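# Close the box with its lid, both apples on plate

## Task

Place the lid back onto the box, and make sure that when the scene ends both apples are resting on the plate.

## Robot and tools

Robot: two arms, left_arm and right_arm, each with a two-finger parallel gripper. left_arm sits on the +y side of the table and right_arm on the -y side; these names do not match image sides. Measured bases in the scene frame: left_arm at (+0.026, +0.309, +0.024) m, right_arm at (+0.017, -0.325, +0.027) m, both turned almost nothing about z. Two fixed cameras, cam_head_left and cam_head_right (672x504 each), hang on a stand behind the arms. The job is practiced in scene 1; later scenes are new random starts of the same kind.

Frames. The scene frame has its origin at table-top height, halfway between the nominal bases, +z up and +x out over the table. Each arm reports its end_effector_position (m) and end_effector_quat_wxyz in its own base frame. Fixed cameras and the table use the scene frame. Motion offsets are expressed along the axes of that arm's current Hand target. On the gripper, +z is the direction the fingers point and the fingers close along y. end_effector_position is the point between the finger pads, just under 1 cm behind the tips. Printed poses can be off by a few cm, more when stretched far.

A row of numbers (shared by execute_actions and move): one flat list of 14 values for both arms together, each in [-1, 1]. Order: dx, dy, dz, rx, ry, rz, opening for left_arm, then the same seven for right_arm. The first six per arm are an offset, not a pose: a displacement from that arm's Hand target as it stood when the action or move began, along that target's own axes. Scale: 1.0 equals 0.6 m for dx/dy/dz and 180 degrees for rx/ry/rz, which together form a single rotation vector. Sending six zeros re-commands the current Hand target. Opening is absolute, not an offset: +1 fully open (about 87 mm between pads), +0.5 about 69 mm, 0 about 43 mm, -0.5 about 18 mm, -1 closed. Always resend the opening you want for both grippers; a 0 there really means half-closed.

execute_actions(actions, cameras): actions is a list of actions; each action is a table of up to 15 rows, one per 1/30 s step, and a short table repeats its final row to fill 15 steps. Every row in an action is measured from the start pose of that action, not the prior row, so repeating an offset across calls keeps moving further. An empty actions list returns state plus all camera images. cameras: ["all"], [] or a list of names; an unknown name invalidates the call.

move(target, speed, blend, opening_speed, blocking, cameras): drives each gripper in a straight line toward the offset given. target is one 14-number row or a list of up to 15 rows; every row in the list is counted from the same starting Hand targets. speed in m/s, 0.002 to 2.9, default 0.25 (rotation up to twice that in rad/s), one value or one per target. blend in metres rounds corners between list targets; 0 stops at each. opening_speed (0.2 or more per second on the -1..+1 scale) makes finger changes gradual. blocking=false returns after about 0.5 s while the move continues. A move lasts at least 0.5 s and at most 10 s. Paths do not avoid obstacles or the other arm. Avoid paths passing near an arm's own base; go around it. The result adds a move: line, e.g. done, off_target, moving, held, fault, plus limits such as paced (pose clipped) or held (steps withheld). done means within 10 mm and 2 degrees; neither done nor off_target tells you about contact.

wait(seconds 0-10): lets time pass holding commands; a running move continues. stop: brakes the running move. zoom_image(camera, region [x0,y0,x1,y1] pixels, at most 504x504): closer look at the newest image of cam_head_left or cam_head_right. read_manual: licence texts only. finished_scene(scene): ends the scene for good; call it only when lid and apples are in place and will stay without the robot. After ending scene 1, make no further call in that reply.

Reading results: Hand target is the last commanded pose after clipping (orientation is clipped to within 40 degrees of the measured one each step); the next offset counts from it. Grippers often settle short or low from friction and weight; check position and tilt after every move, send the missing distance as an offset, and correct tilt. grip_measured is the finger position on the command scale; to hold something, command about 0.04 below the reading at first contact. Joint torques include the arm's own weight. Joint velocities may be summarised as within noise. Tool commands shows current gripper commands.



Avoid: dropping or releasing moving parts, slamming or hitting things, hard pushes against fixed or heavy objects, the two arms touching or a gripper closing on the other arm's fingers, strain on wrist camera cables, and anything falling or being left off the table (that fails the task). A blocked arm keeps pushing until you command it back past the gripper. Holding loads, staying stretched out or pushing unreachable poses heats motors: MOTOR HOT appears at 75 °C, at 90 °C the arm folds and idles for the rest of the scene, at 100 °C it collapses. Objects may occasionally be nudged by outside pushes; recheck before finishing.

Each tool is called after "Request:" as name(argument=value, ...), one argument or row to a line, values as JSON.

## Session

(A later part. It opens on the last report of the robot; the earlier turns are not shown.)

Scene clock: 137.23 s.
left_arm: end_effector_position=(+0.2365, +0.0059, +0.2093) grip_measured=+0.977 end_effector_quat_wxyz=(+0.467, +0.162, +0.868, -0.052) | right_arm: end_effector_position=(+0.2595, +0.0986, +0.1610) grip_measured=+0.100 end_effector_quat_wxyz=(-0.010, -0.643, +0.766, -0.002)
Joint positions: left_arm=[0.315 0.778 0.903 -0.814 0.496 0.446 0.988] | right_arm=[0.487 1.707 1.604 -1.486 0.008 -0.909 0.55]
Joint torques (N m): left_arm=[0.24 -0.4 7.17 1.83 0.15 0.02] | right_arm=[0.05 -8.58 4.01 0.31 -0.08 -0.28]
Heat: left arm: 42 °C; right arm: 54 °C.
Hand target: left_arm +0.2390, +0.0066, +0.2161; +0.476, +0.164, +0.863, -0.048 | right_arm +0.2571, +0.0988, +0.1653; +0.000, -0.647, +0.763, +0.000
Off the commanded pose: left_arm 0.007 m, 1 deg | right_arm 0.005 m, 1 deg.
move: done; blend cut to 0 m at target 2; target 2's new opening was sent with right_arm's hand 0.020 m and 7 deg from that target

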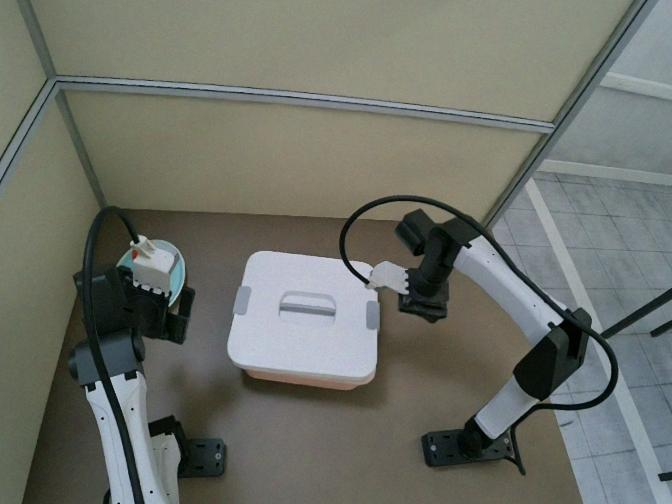

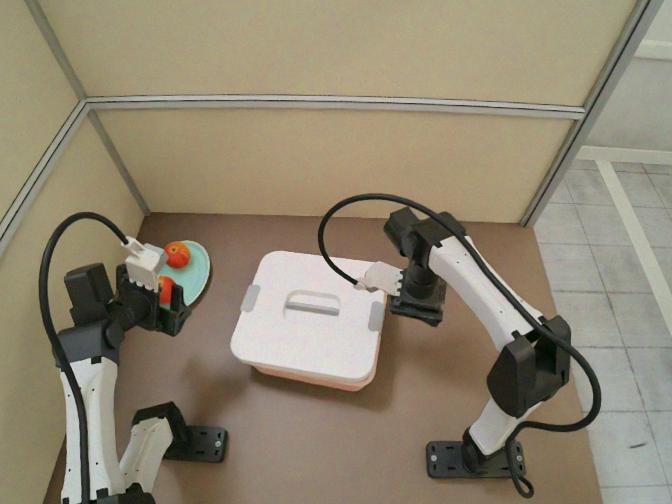

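Request:
move(
  target=[
    [0,0,0,0,0,0,1,-0.4,0,0.02,0,0,0,0.1],
    [0,0,0,0,0,0,1,-0.4,0,0.125,0,0,0,0.1],
    [0,0,0,0,0,0,1,-0.4,0,0.125,0,0,0,-0.95],
    [0,0,0,0,0,0,1,-0.4,0,0.055,0,0,0,-0.95],
  ],
  speed=[0.35,0.1,0.1,0.06],
  blend=[0.01,0,0,0],
  opening_speed=1.5,
  cameras=["cam_head_left","cam_head_right"],
)

Request:
zoom_image(
  camera="cam_head_left",
  region=[200, 230, 400, 410],
)

Request:
zoom_image(
  camera="cam_head_right",
  region=[200, 230, 400, 410],
)

Scene clock: 153.57 s.
left_arm: end_effector_position=(+0.2365, +0.0059, +0.2093) grip_measured=+0.977 end_effector_quat_wxyz=(+0.467, +0.162, +0.868, -0.052) | right_arm: end_effector_position=(+0.2939, +0.3342, +0.1041) grip_measured=-0.694 end_effector_quat_wxyz=(+0.031, -0.648, +0.761, +0.006)
Joint positions: left_arm=[0.315 0.778 0.903 -0.814 0.496 0.446 0.988] | right_arm=[0.895 2.452 2.51 -1.565 -0.001 -0.515 0.153]
Joint torques (N m): left_arm=[0.28 -0.47 7.24 1.83 0.19 -0.01] | right_arm=[0.16 -16.31 5.53 0.53 0.12 -0.19]
Heat: left arm: 42 °C; right arm: 52 °C.
Hand target: left_arm +0.2390, +0.0066, +0.2161; +0.476, +0.164, +0.863, -0.048 | right_arm +0.2963, +0.3355, +0.1322; +0.000, -0.647, +0.763, +0.000
Off the commanded pose: left_arm 0.007 m, 1 deg | right_arm 0.028 m, 4 deg.
joint read past its limit (right arm) — joint 4 (wrist pitch), lower limit.
joint sent to its limit (right arm) — joint 4 (wrist pitch), lower limit. The joint targets are off in orientation, not in position.
move: off_target (right_arm); target 3's new opening was sent with right_arm's hand 0.006 m and 3 deg from that target

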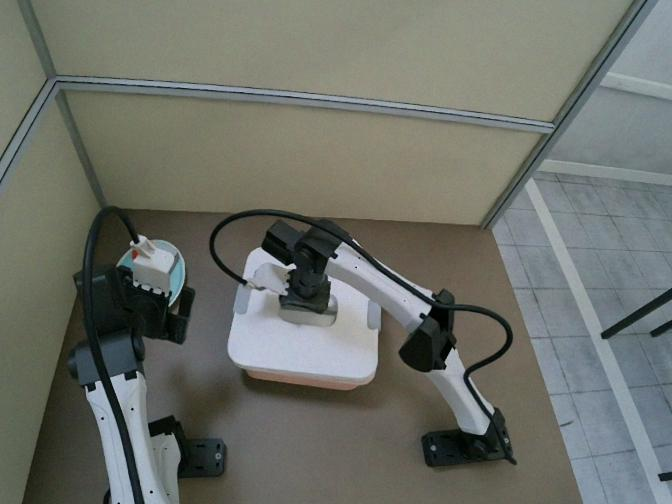

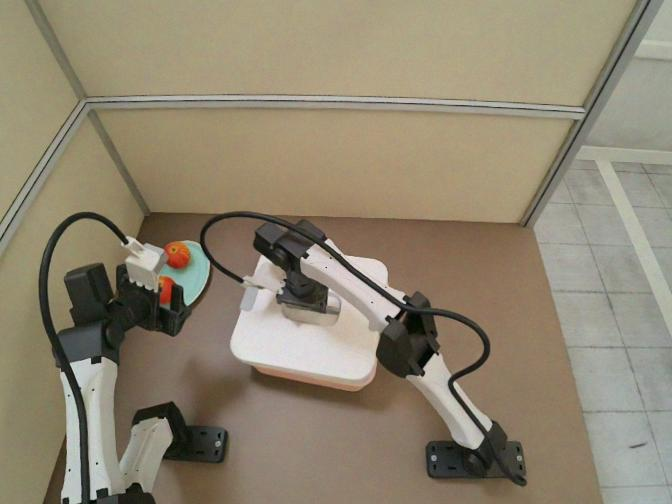

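Scaled by 2.520 from the camera's 672x504 image, which has a finer 960x720 frame.

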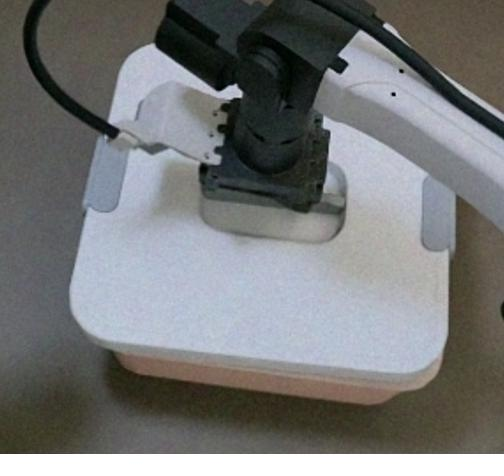

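Scaled by 2.520 from the camera's 672x504 image, which has a finer 960x720 frame.

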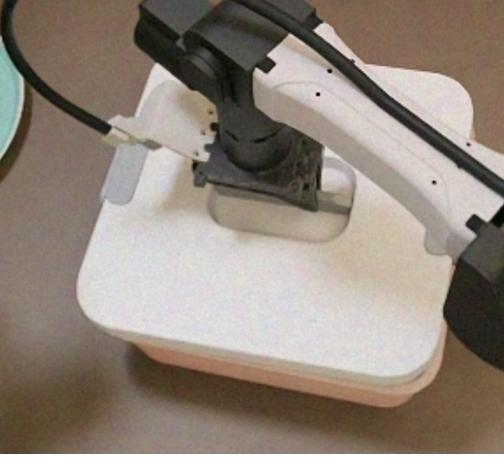

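Request:
move(
  target=[0,0,0,0,0,0,1,0,0,-0.03,0,0,0,-0.95],
  speed=0.04,
  cameras=["cam_head_left","cam_head_right"],
)

Request:
zoom_image(
  camera="cam_head_left",
  region=[200, 230, 400, 410],
)

Request:
zoom_image(
  camera="cam_head_right",
  region=[200, 230, 400, 410],
)

Scene clock: 163.63 s.
left_arm: end_effector_position=(+0.2365, +0.0059, +0.2093) grip_measured=+0.977 end_effector_quat_wxyz=(+0.467, +0.162, +0.868, -0.052) | right_arm: end_effector_position=(+0.2939, +0.3342, +0.1193) grip_measured=-0.694 end_effector_quat_wxyz=(+0.049, -0.647, +0.761, +0.010)
Joint positions: left_arm=[0.315 0.778 0.903 -0.814 0.496 0.446 0.988] | right_arm=[0.895 2.417 2.51 -1.565 -0.001 -0.515 0.153]
Joint torques (N m): left_arm=[-0.02 -0.36 7.23 1.8 0.14 0.03] | right_arm=[0.13 -16.27 6.02 0.54 0.09 -0.24]
Heat: left arm: 42 °C; right arm: 57 °C.
Hand target: left_arm +0.2390, +0.0066, +0.2161; +0.476, +0.164, +0.863, -0.048 | right_arm +0.2963, +0.3356, +0.1500; +0.000, -0.647, +0.763, +0.000
Off the commanded pose: left_arm 0.007 m, 1 deg | right_arm 0.031 m, 6 deg.
joint read past its limit (right arm) — joint 4 (wrist pitch), lower limit.
joint sent to its limit (right arm) — joint 4 (wrist pitch), lower limit. The joint targets are off in orientation, not in position.
move: off_target (right_arm)

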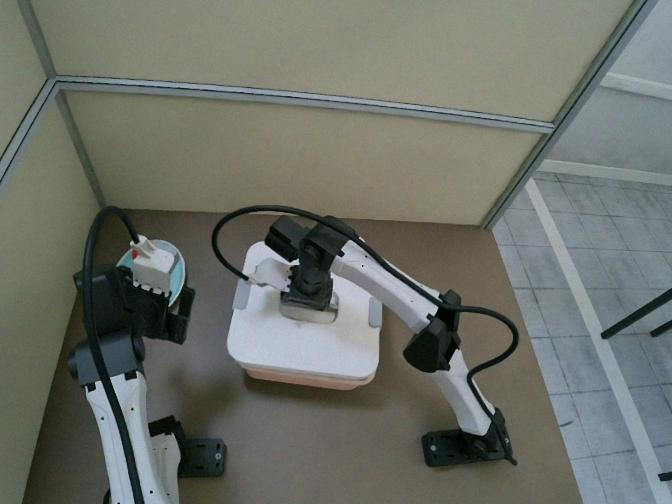

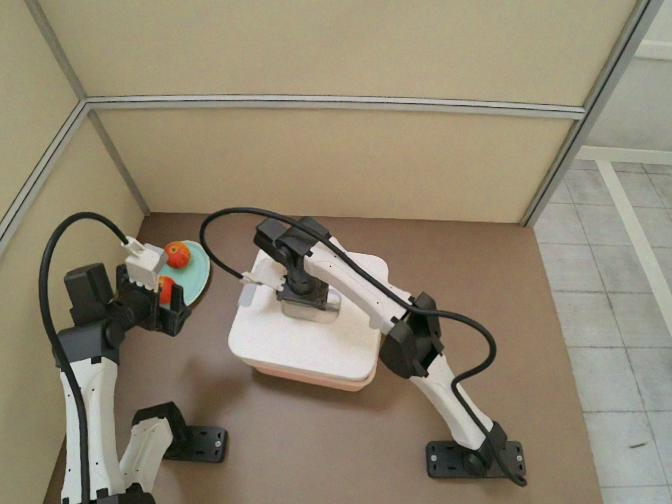

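Scaled by 2.520 from the camera's 672x504 image, which has a finer 960x720 frame.

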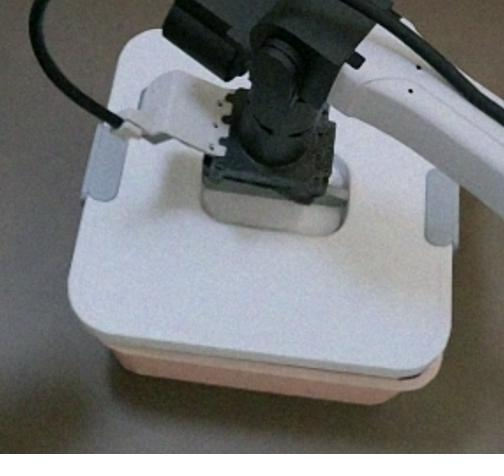

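Scaled by 2.520 from the camera's 672x504 image, which has a finer 960x720 frame.

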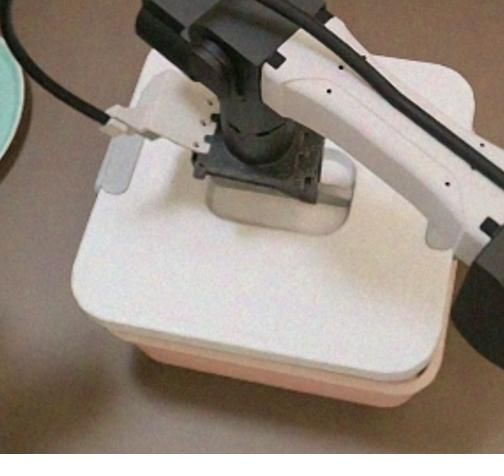

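Request:
move(
  target=[
    [0,0,0,0,0,0,1,0.0228,0.0052,0,0,0,0,-0.95],
    [0,0,0,0,0,0,1,0.0228,0.0052,0.105,0,0,0,-0.95],
  ],
  speed=0.06,
  cameras=["cam_head_left","cam_head_right"],
)

Request:
zoom_image(
  camera="cam_head_left",
  region=[200, 230, 400, 410],
)

Request:
zoom_image(
  camera="cam_head_right",
  region=[200, 230, 400, 410],
)

Scene clock: 172.37 s.
left_arm: end_effector_position=(+0.2365, +0.0059, +0.2093) grip_measured=+0.977 end_effector_quat_wxyz=(+0.467, +0.162, +0.868, -0.052) | right_arm: end_effector_position=(+0.2890, +0.3242, +0.0899) grip_measured=-0.698 end_effector_quat_wxyz=(+0.004, -0.647, +0.762, +0.001)
Joint positions: left_arm=[0.315 0.778 0.903 -0.814 0.496 0.446 0.988] | right_arm=[0.89 2.444 2.431 -1.55 -0.001 -0.518 0.151]
Joint torques (N m): left_arm=[0.16 -0.4 7.23 1.82 0.21 0.01] | right_arm=[-0.53 -10.81 5.15 0.33 0.06 -0.24]
Heat: left arm: 42 °C; right arm: 64 °C.
Hand target: left_arm +0.2390, +0.0066, +0.2161; +0.476, +0.164, +0.863, -0.048 | right_arm +0.2911, +0.3226, +0.0870; +0.000, -0.647, +0.763, +0.000
Off the commanded pose: left_arm 0.007 m, 1 deg | right_arm 0.004 m, 0 deg.
move: done

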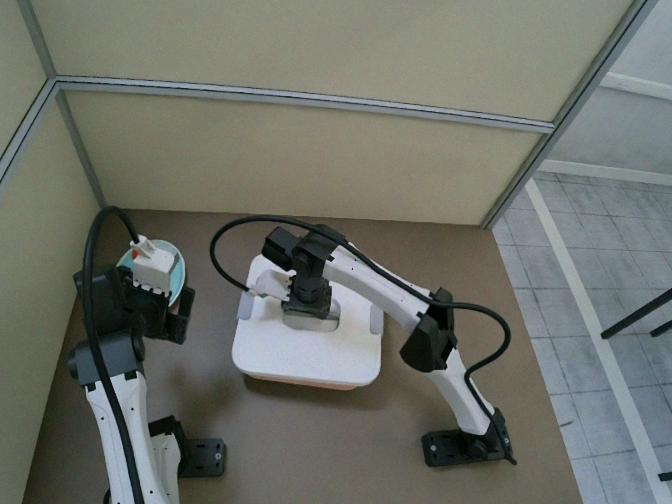

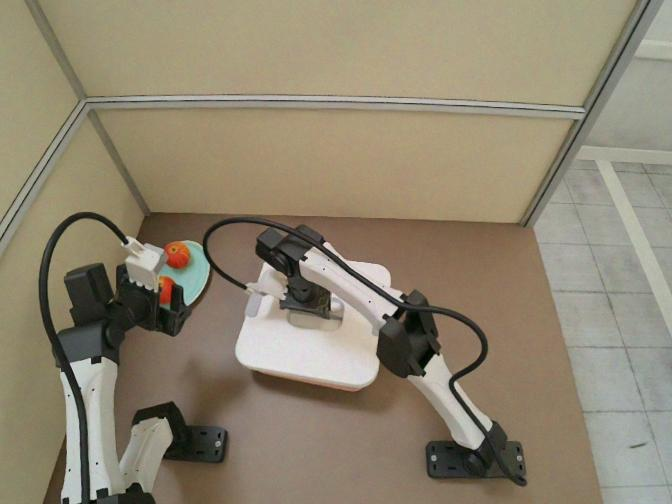

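Scaled by 2.520 from the camera's 672x504 image, which has a finer 960x720 frame.

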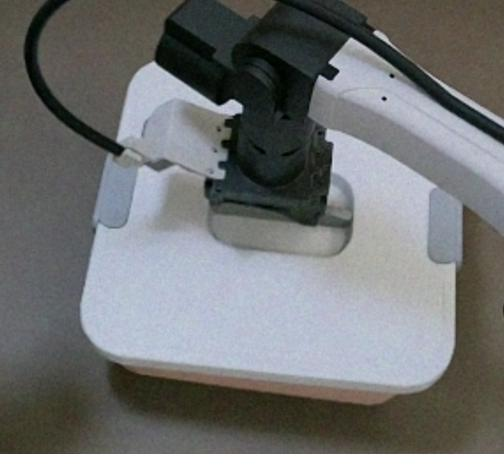

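Scaled by 2.520 from the camera's 672x504 image, which has a finer 960x720 frame.

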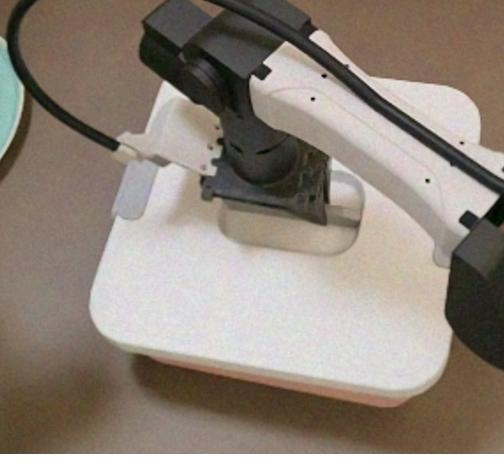

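Request:
move(
  target=[0,0,0,0,0,0,1,0,0,0.022,0,0,0,-0.95],
  speed=0.04,
  cameras=["cam_head_left","cam_head_right"],
)

Request:
zoom_image(
  camera="cam_head_left",
  region=[200, 230, 400, 410],
)

Request:
zoom_image(
  camera="cam_head_right",
  region=[200, 230, 400, 410],
)

Scene clock: 176.17 s.
left_arm: end_effector_position=(+0.2365, +0.0059, +0.2093) grip_measured=+0.977 end_effector_quat_wxyz=(+0.467, +0.162, +0.868, -0.052) | right_arm: end_effector_position=(+0.2892, +0.3243, +0.0770) grip_measured=-0.698 end_effector_quat_wxyz=(-0.001, -0.647, +0.762, +0.000)
Joint positions: left_arm=[0.315 0.778 0.903 -0.814 0.496 0.446 0.988] | right_arm=[0.89 2.442 2.373 -1.503 0 -0.518 0.151]
Joint torques (N m): left_arm=[0.1 -0.25 7.42 1.84 0.22 0.05] | right_arm=[-0.39 -12.14 2.86 0.5 0.05 -0.2]
Heat: left arm: 42 °C; right arm: 65 °C.
Hand target: left_arm +0.2390, +0.0066, +0.2161; +0.476, +0.164, +0.863, -0.048 | right_arm +0.2910, +0.3225, +0.0738; +0.000, -0.647, +0.763, +0.000
Off the commanded pose: left_arm 0.007 m, 1 deg | right_arm 0.004 m, 0 deg.
move: done

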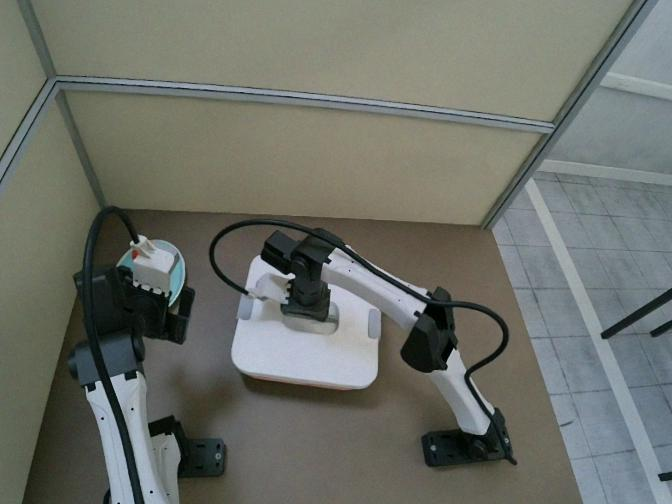

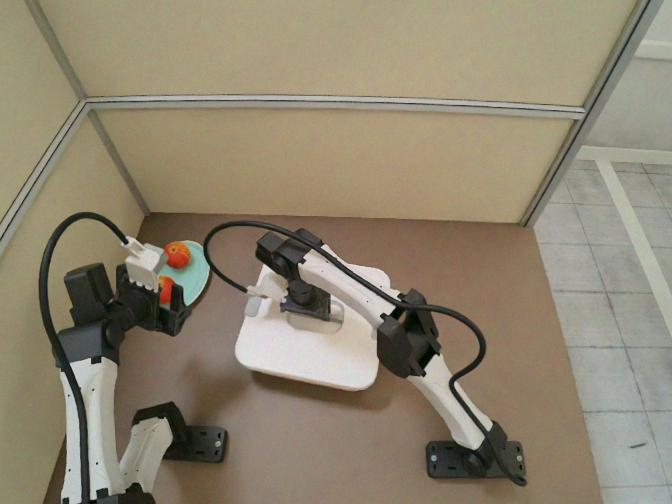

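Scaled by 2.520 from the camera's 672x504 image, which has a finer 960x720 frame.

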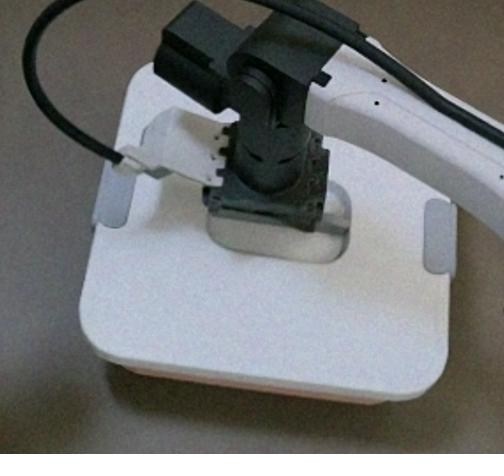

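Scaled by 2.520 from the camera's 672x504 image, which has a finer 960x720 frame.

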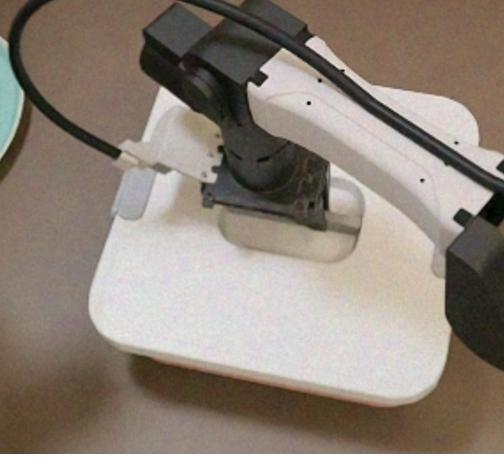

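Request:
move(
  target=[
    [0,0,0,0,0,0,1,0,0,0.013,0,0,0,-0.95],
    [0,0,0,0,0,0,1,0,0,0.004,0,0,0,0.1],
    [0,0,0,0,0,0,1,0,0,-0.1,0,0,0,0.1],
    [0,0,0,0,0,0,1,0.45,0,-0.15,0,0,0,0.1],
  ],
  speed=[0.04,0.05,0.1,0.35],
  blend=[0,0,0.01,0],
  opening_speed=1,
  cameras=["cam_head_left","cam_head_right"],
)

Request:
zoom_image(
  camera="cam_head_left",
  region=[200, 230, 400, 410],
)

Request:
zoom_image(
  camera="cam_head_right",
  region=[200, 230, 400, 410],
)

Scene clock: 185.27 s.
left_arm: end_effector_position=(+0.2365, +0.0059, +0.2093) grip_measured=+0.977 end_effector_quat_wxyz=(+0.467, +0.162, +0.868, -0.052) | right_arm: end_effector_position=(+0.2468, +0.0550, +0.1620) grip_measured=+0.100 end_effector_quat_wxyz=(-0.012, -0.643, +0.765, -0.001)
Joint positions: left_arm=[0.315 0.778 0.903 -0.814 0.496 0.446 0.988] | right_arm=[0.368 1.597 1.489 -1.485 0.011 -1.029 0.55]
Joint torques (N m): left_arm=[0.14 -0.49 7.24 1.84 0.16 0] | right_arm=[-0.18 -7.16 4.44 0.42 -0.07 -0.3]
Heat: left arm: 42 °C; right arm: 63 °C.
Hand target: left_arm +0.2390, +0.0066, +0.2161; +0.476, +0.164, +0.863, -0.048 | right_arm +0.2468, +0.0561, +0.1640; -0.001, -0.647, +0.763, +0.000
Off the commanded pose: left_arm 0.007 m, 1 deg | right_arm 0.002 m, 1 deg.
move: done

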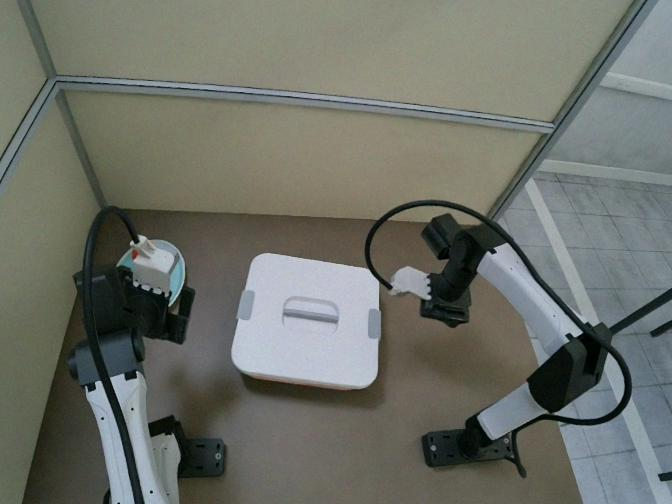

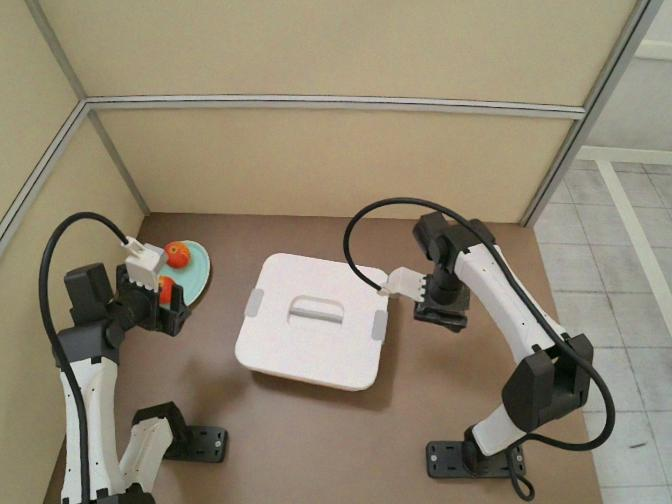

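Scaled by 2.520 from the camera's 672x504 image, which has a finer 960x720 frame.

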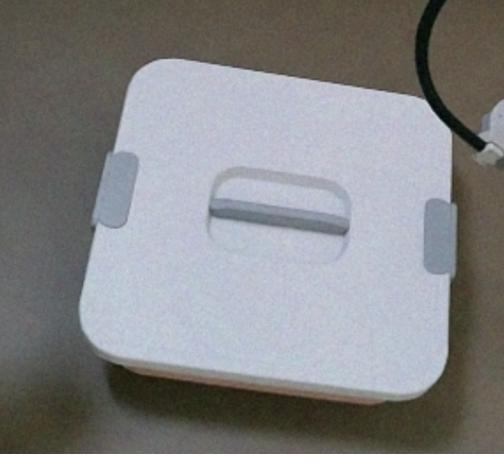

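Scaled by 2.520 from the camera's 672x504 image, which has a finer 960x720 frame.

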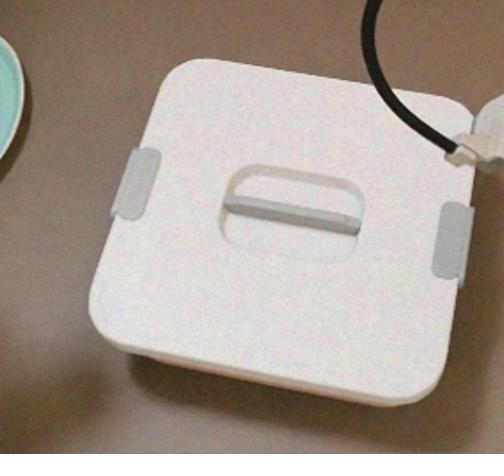

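Request:
finished_scene(
  scene=3,
)

The scene is finished: the task was done.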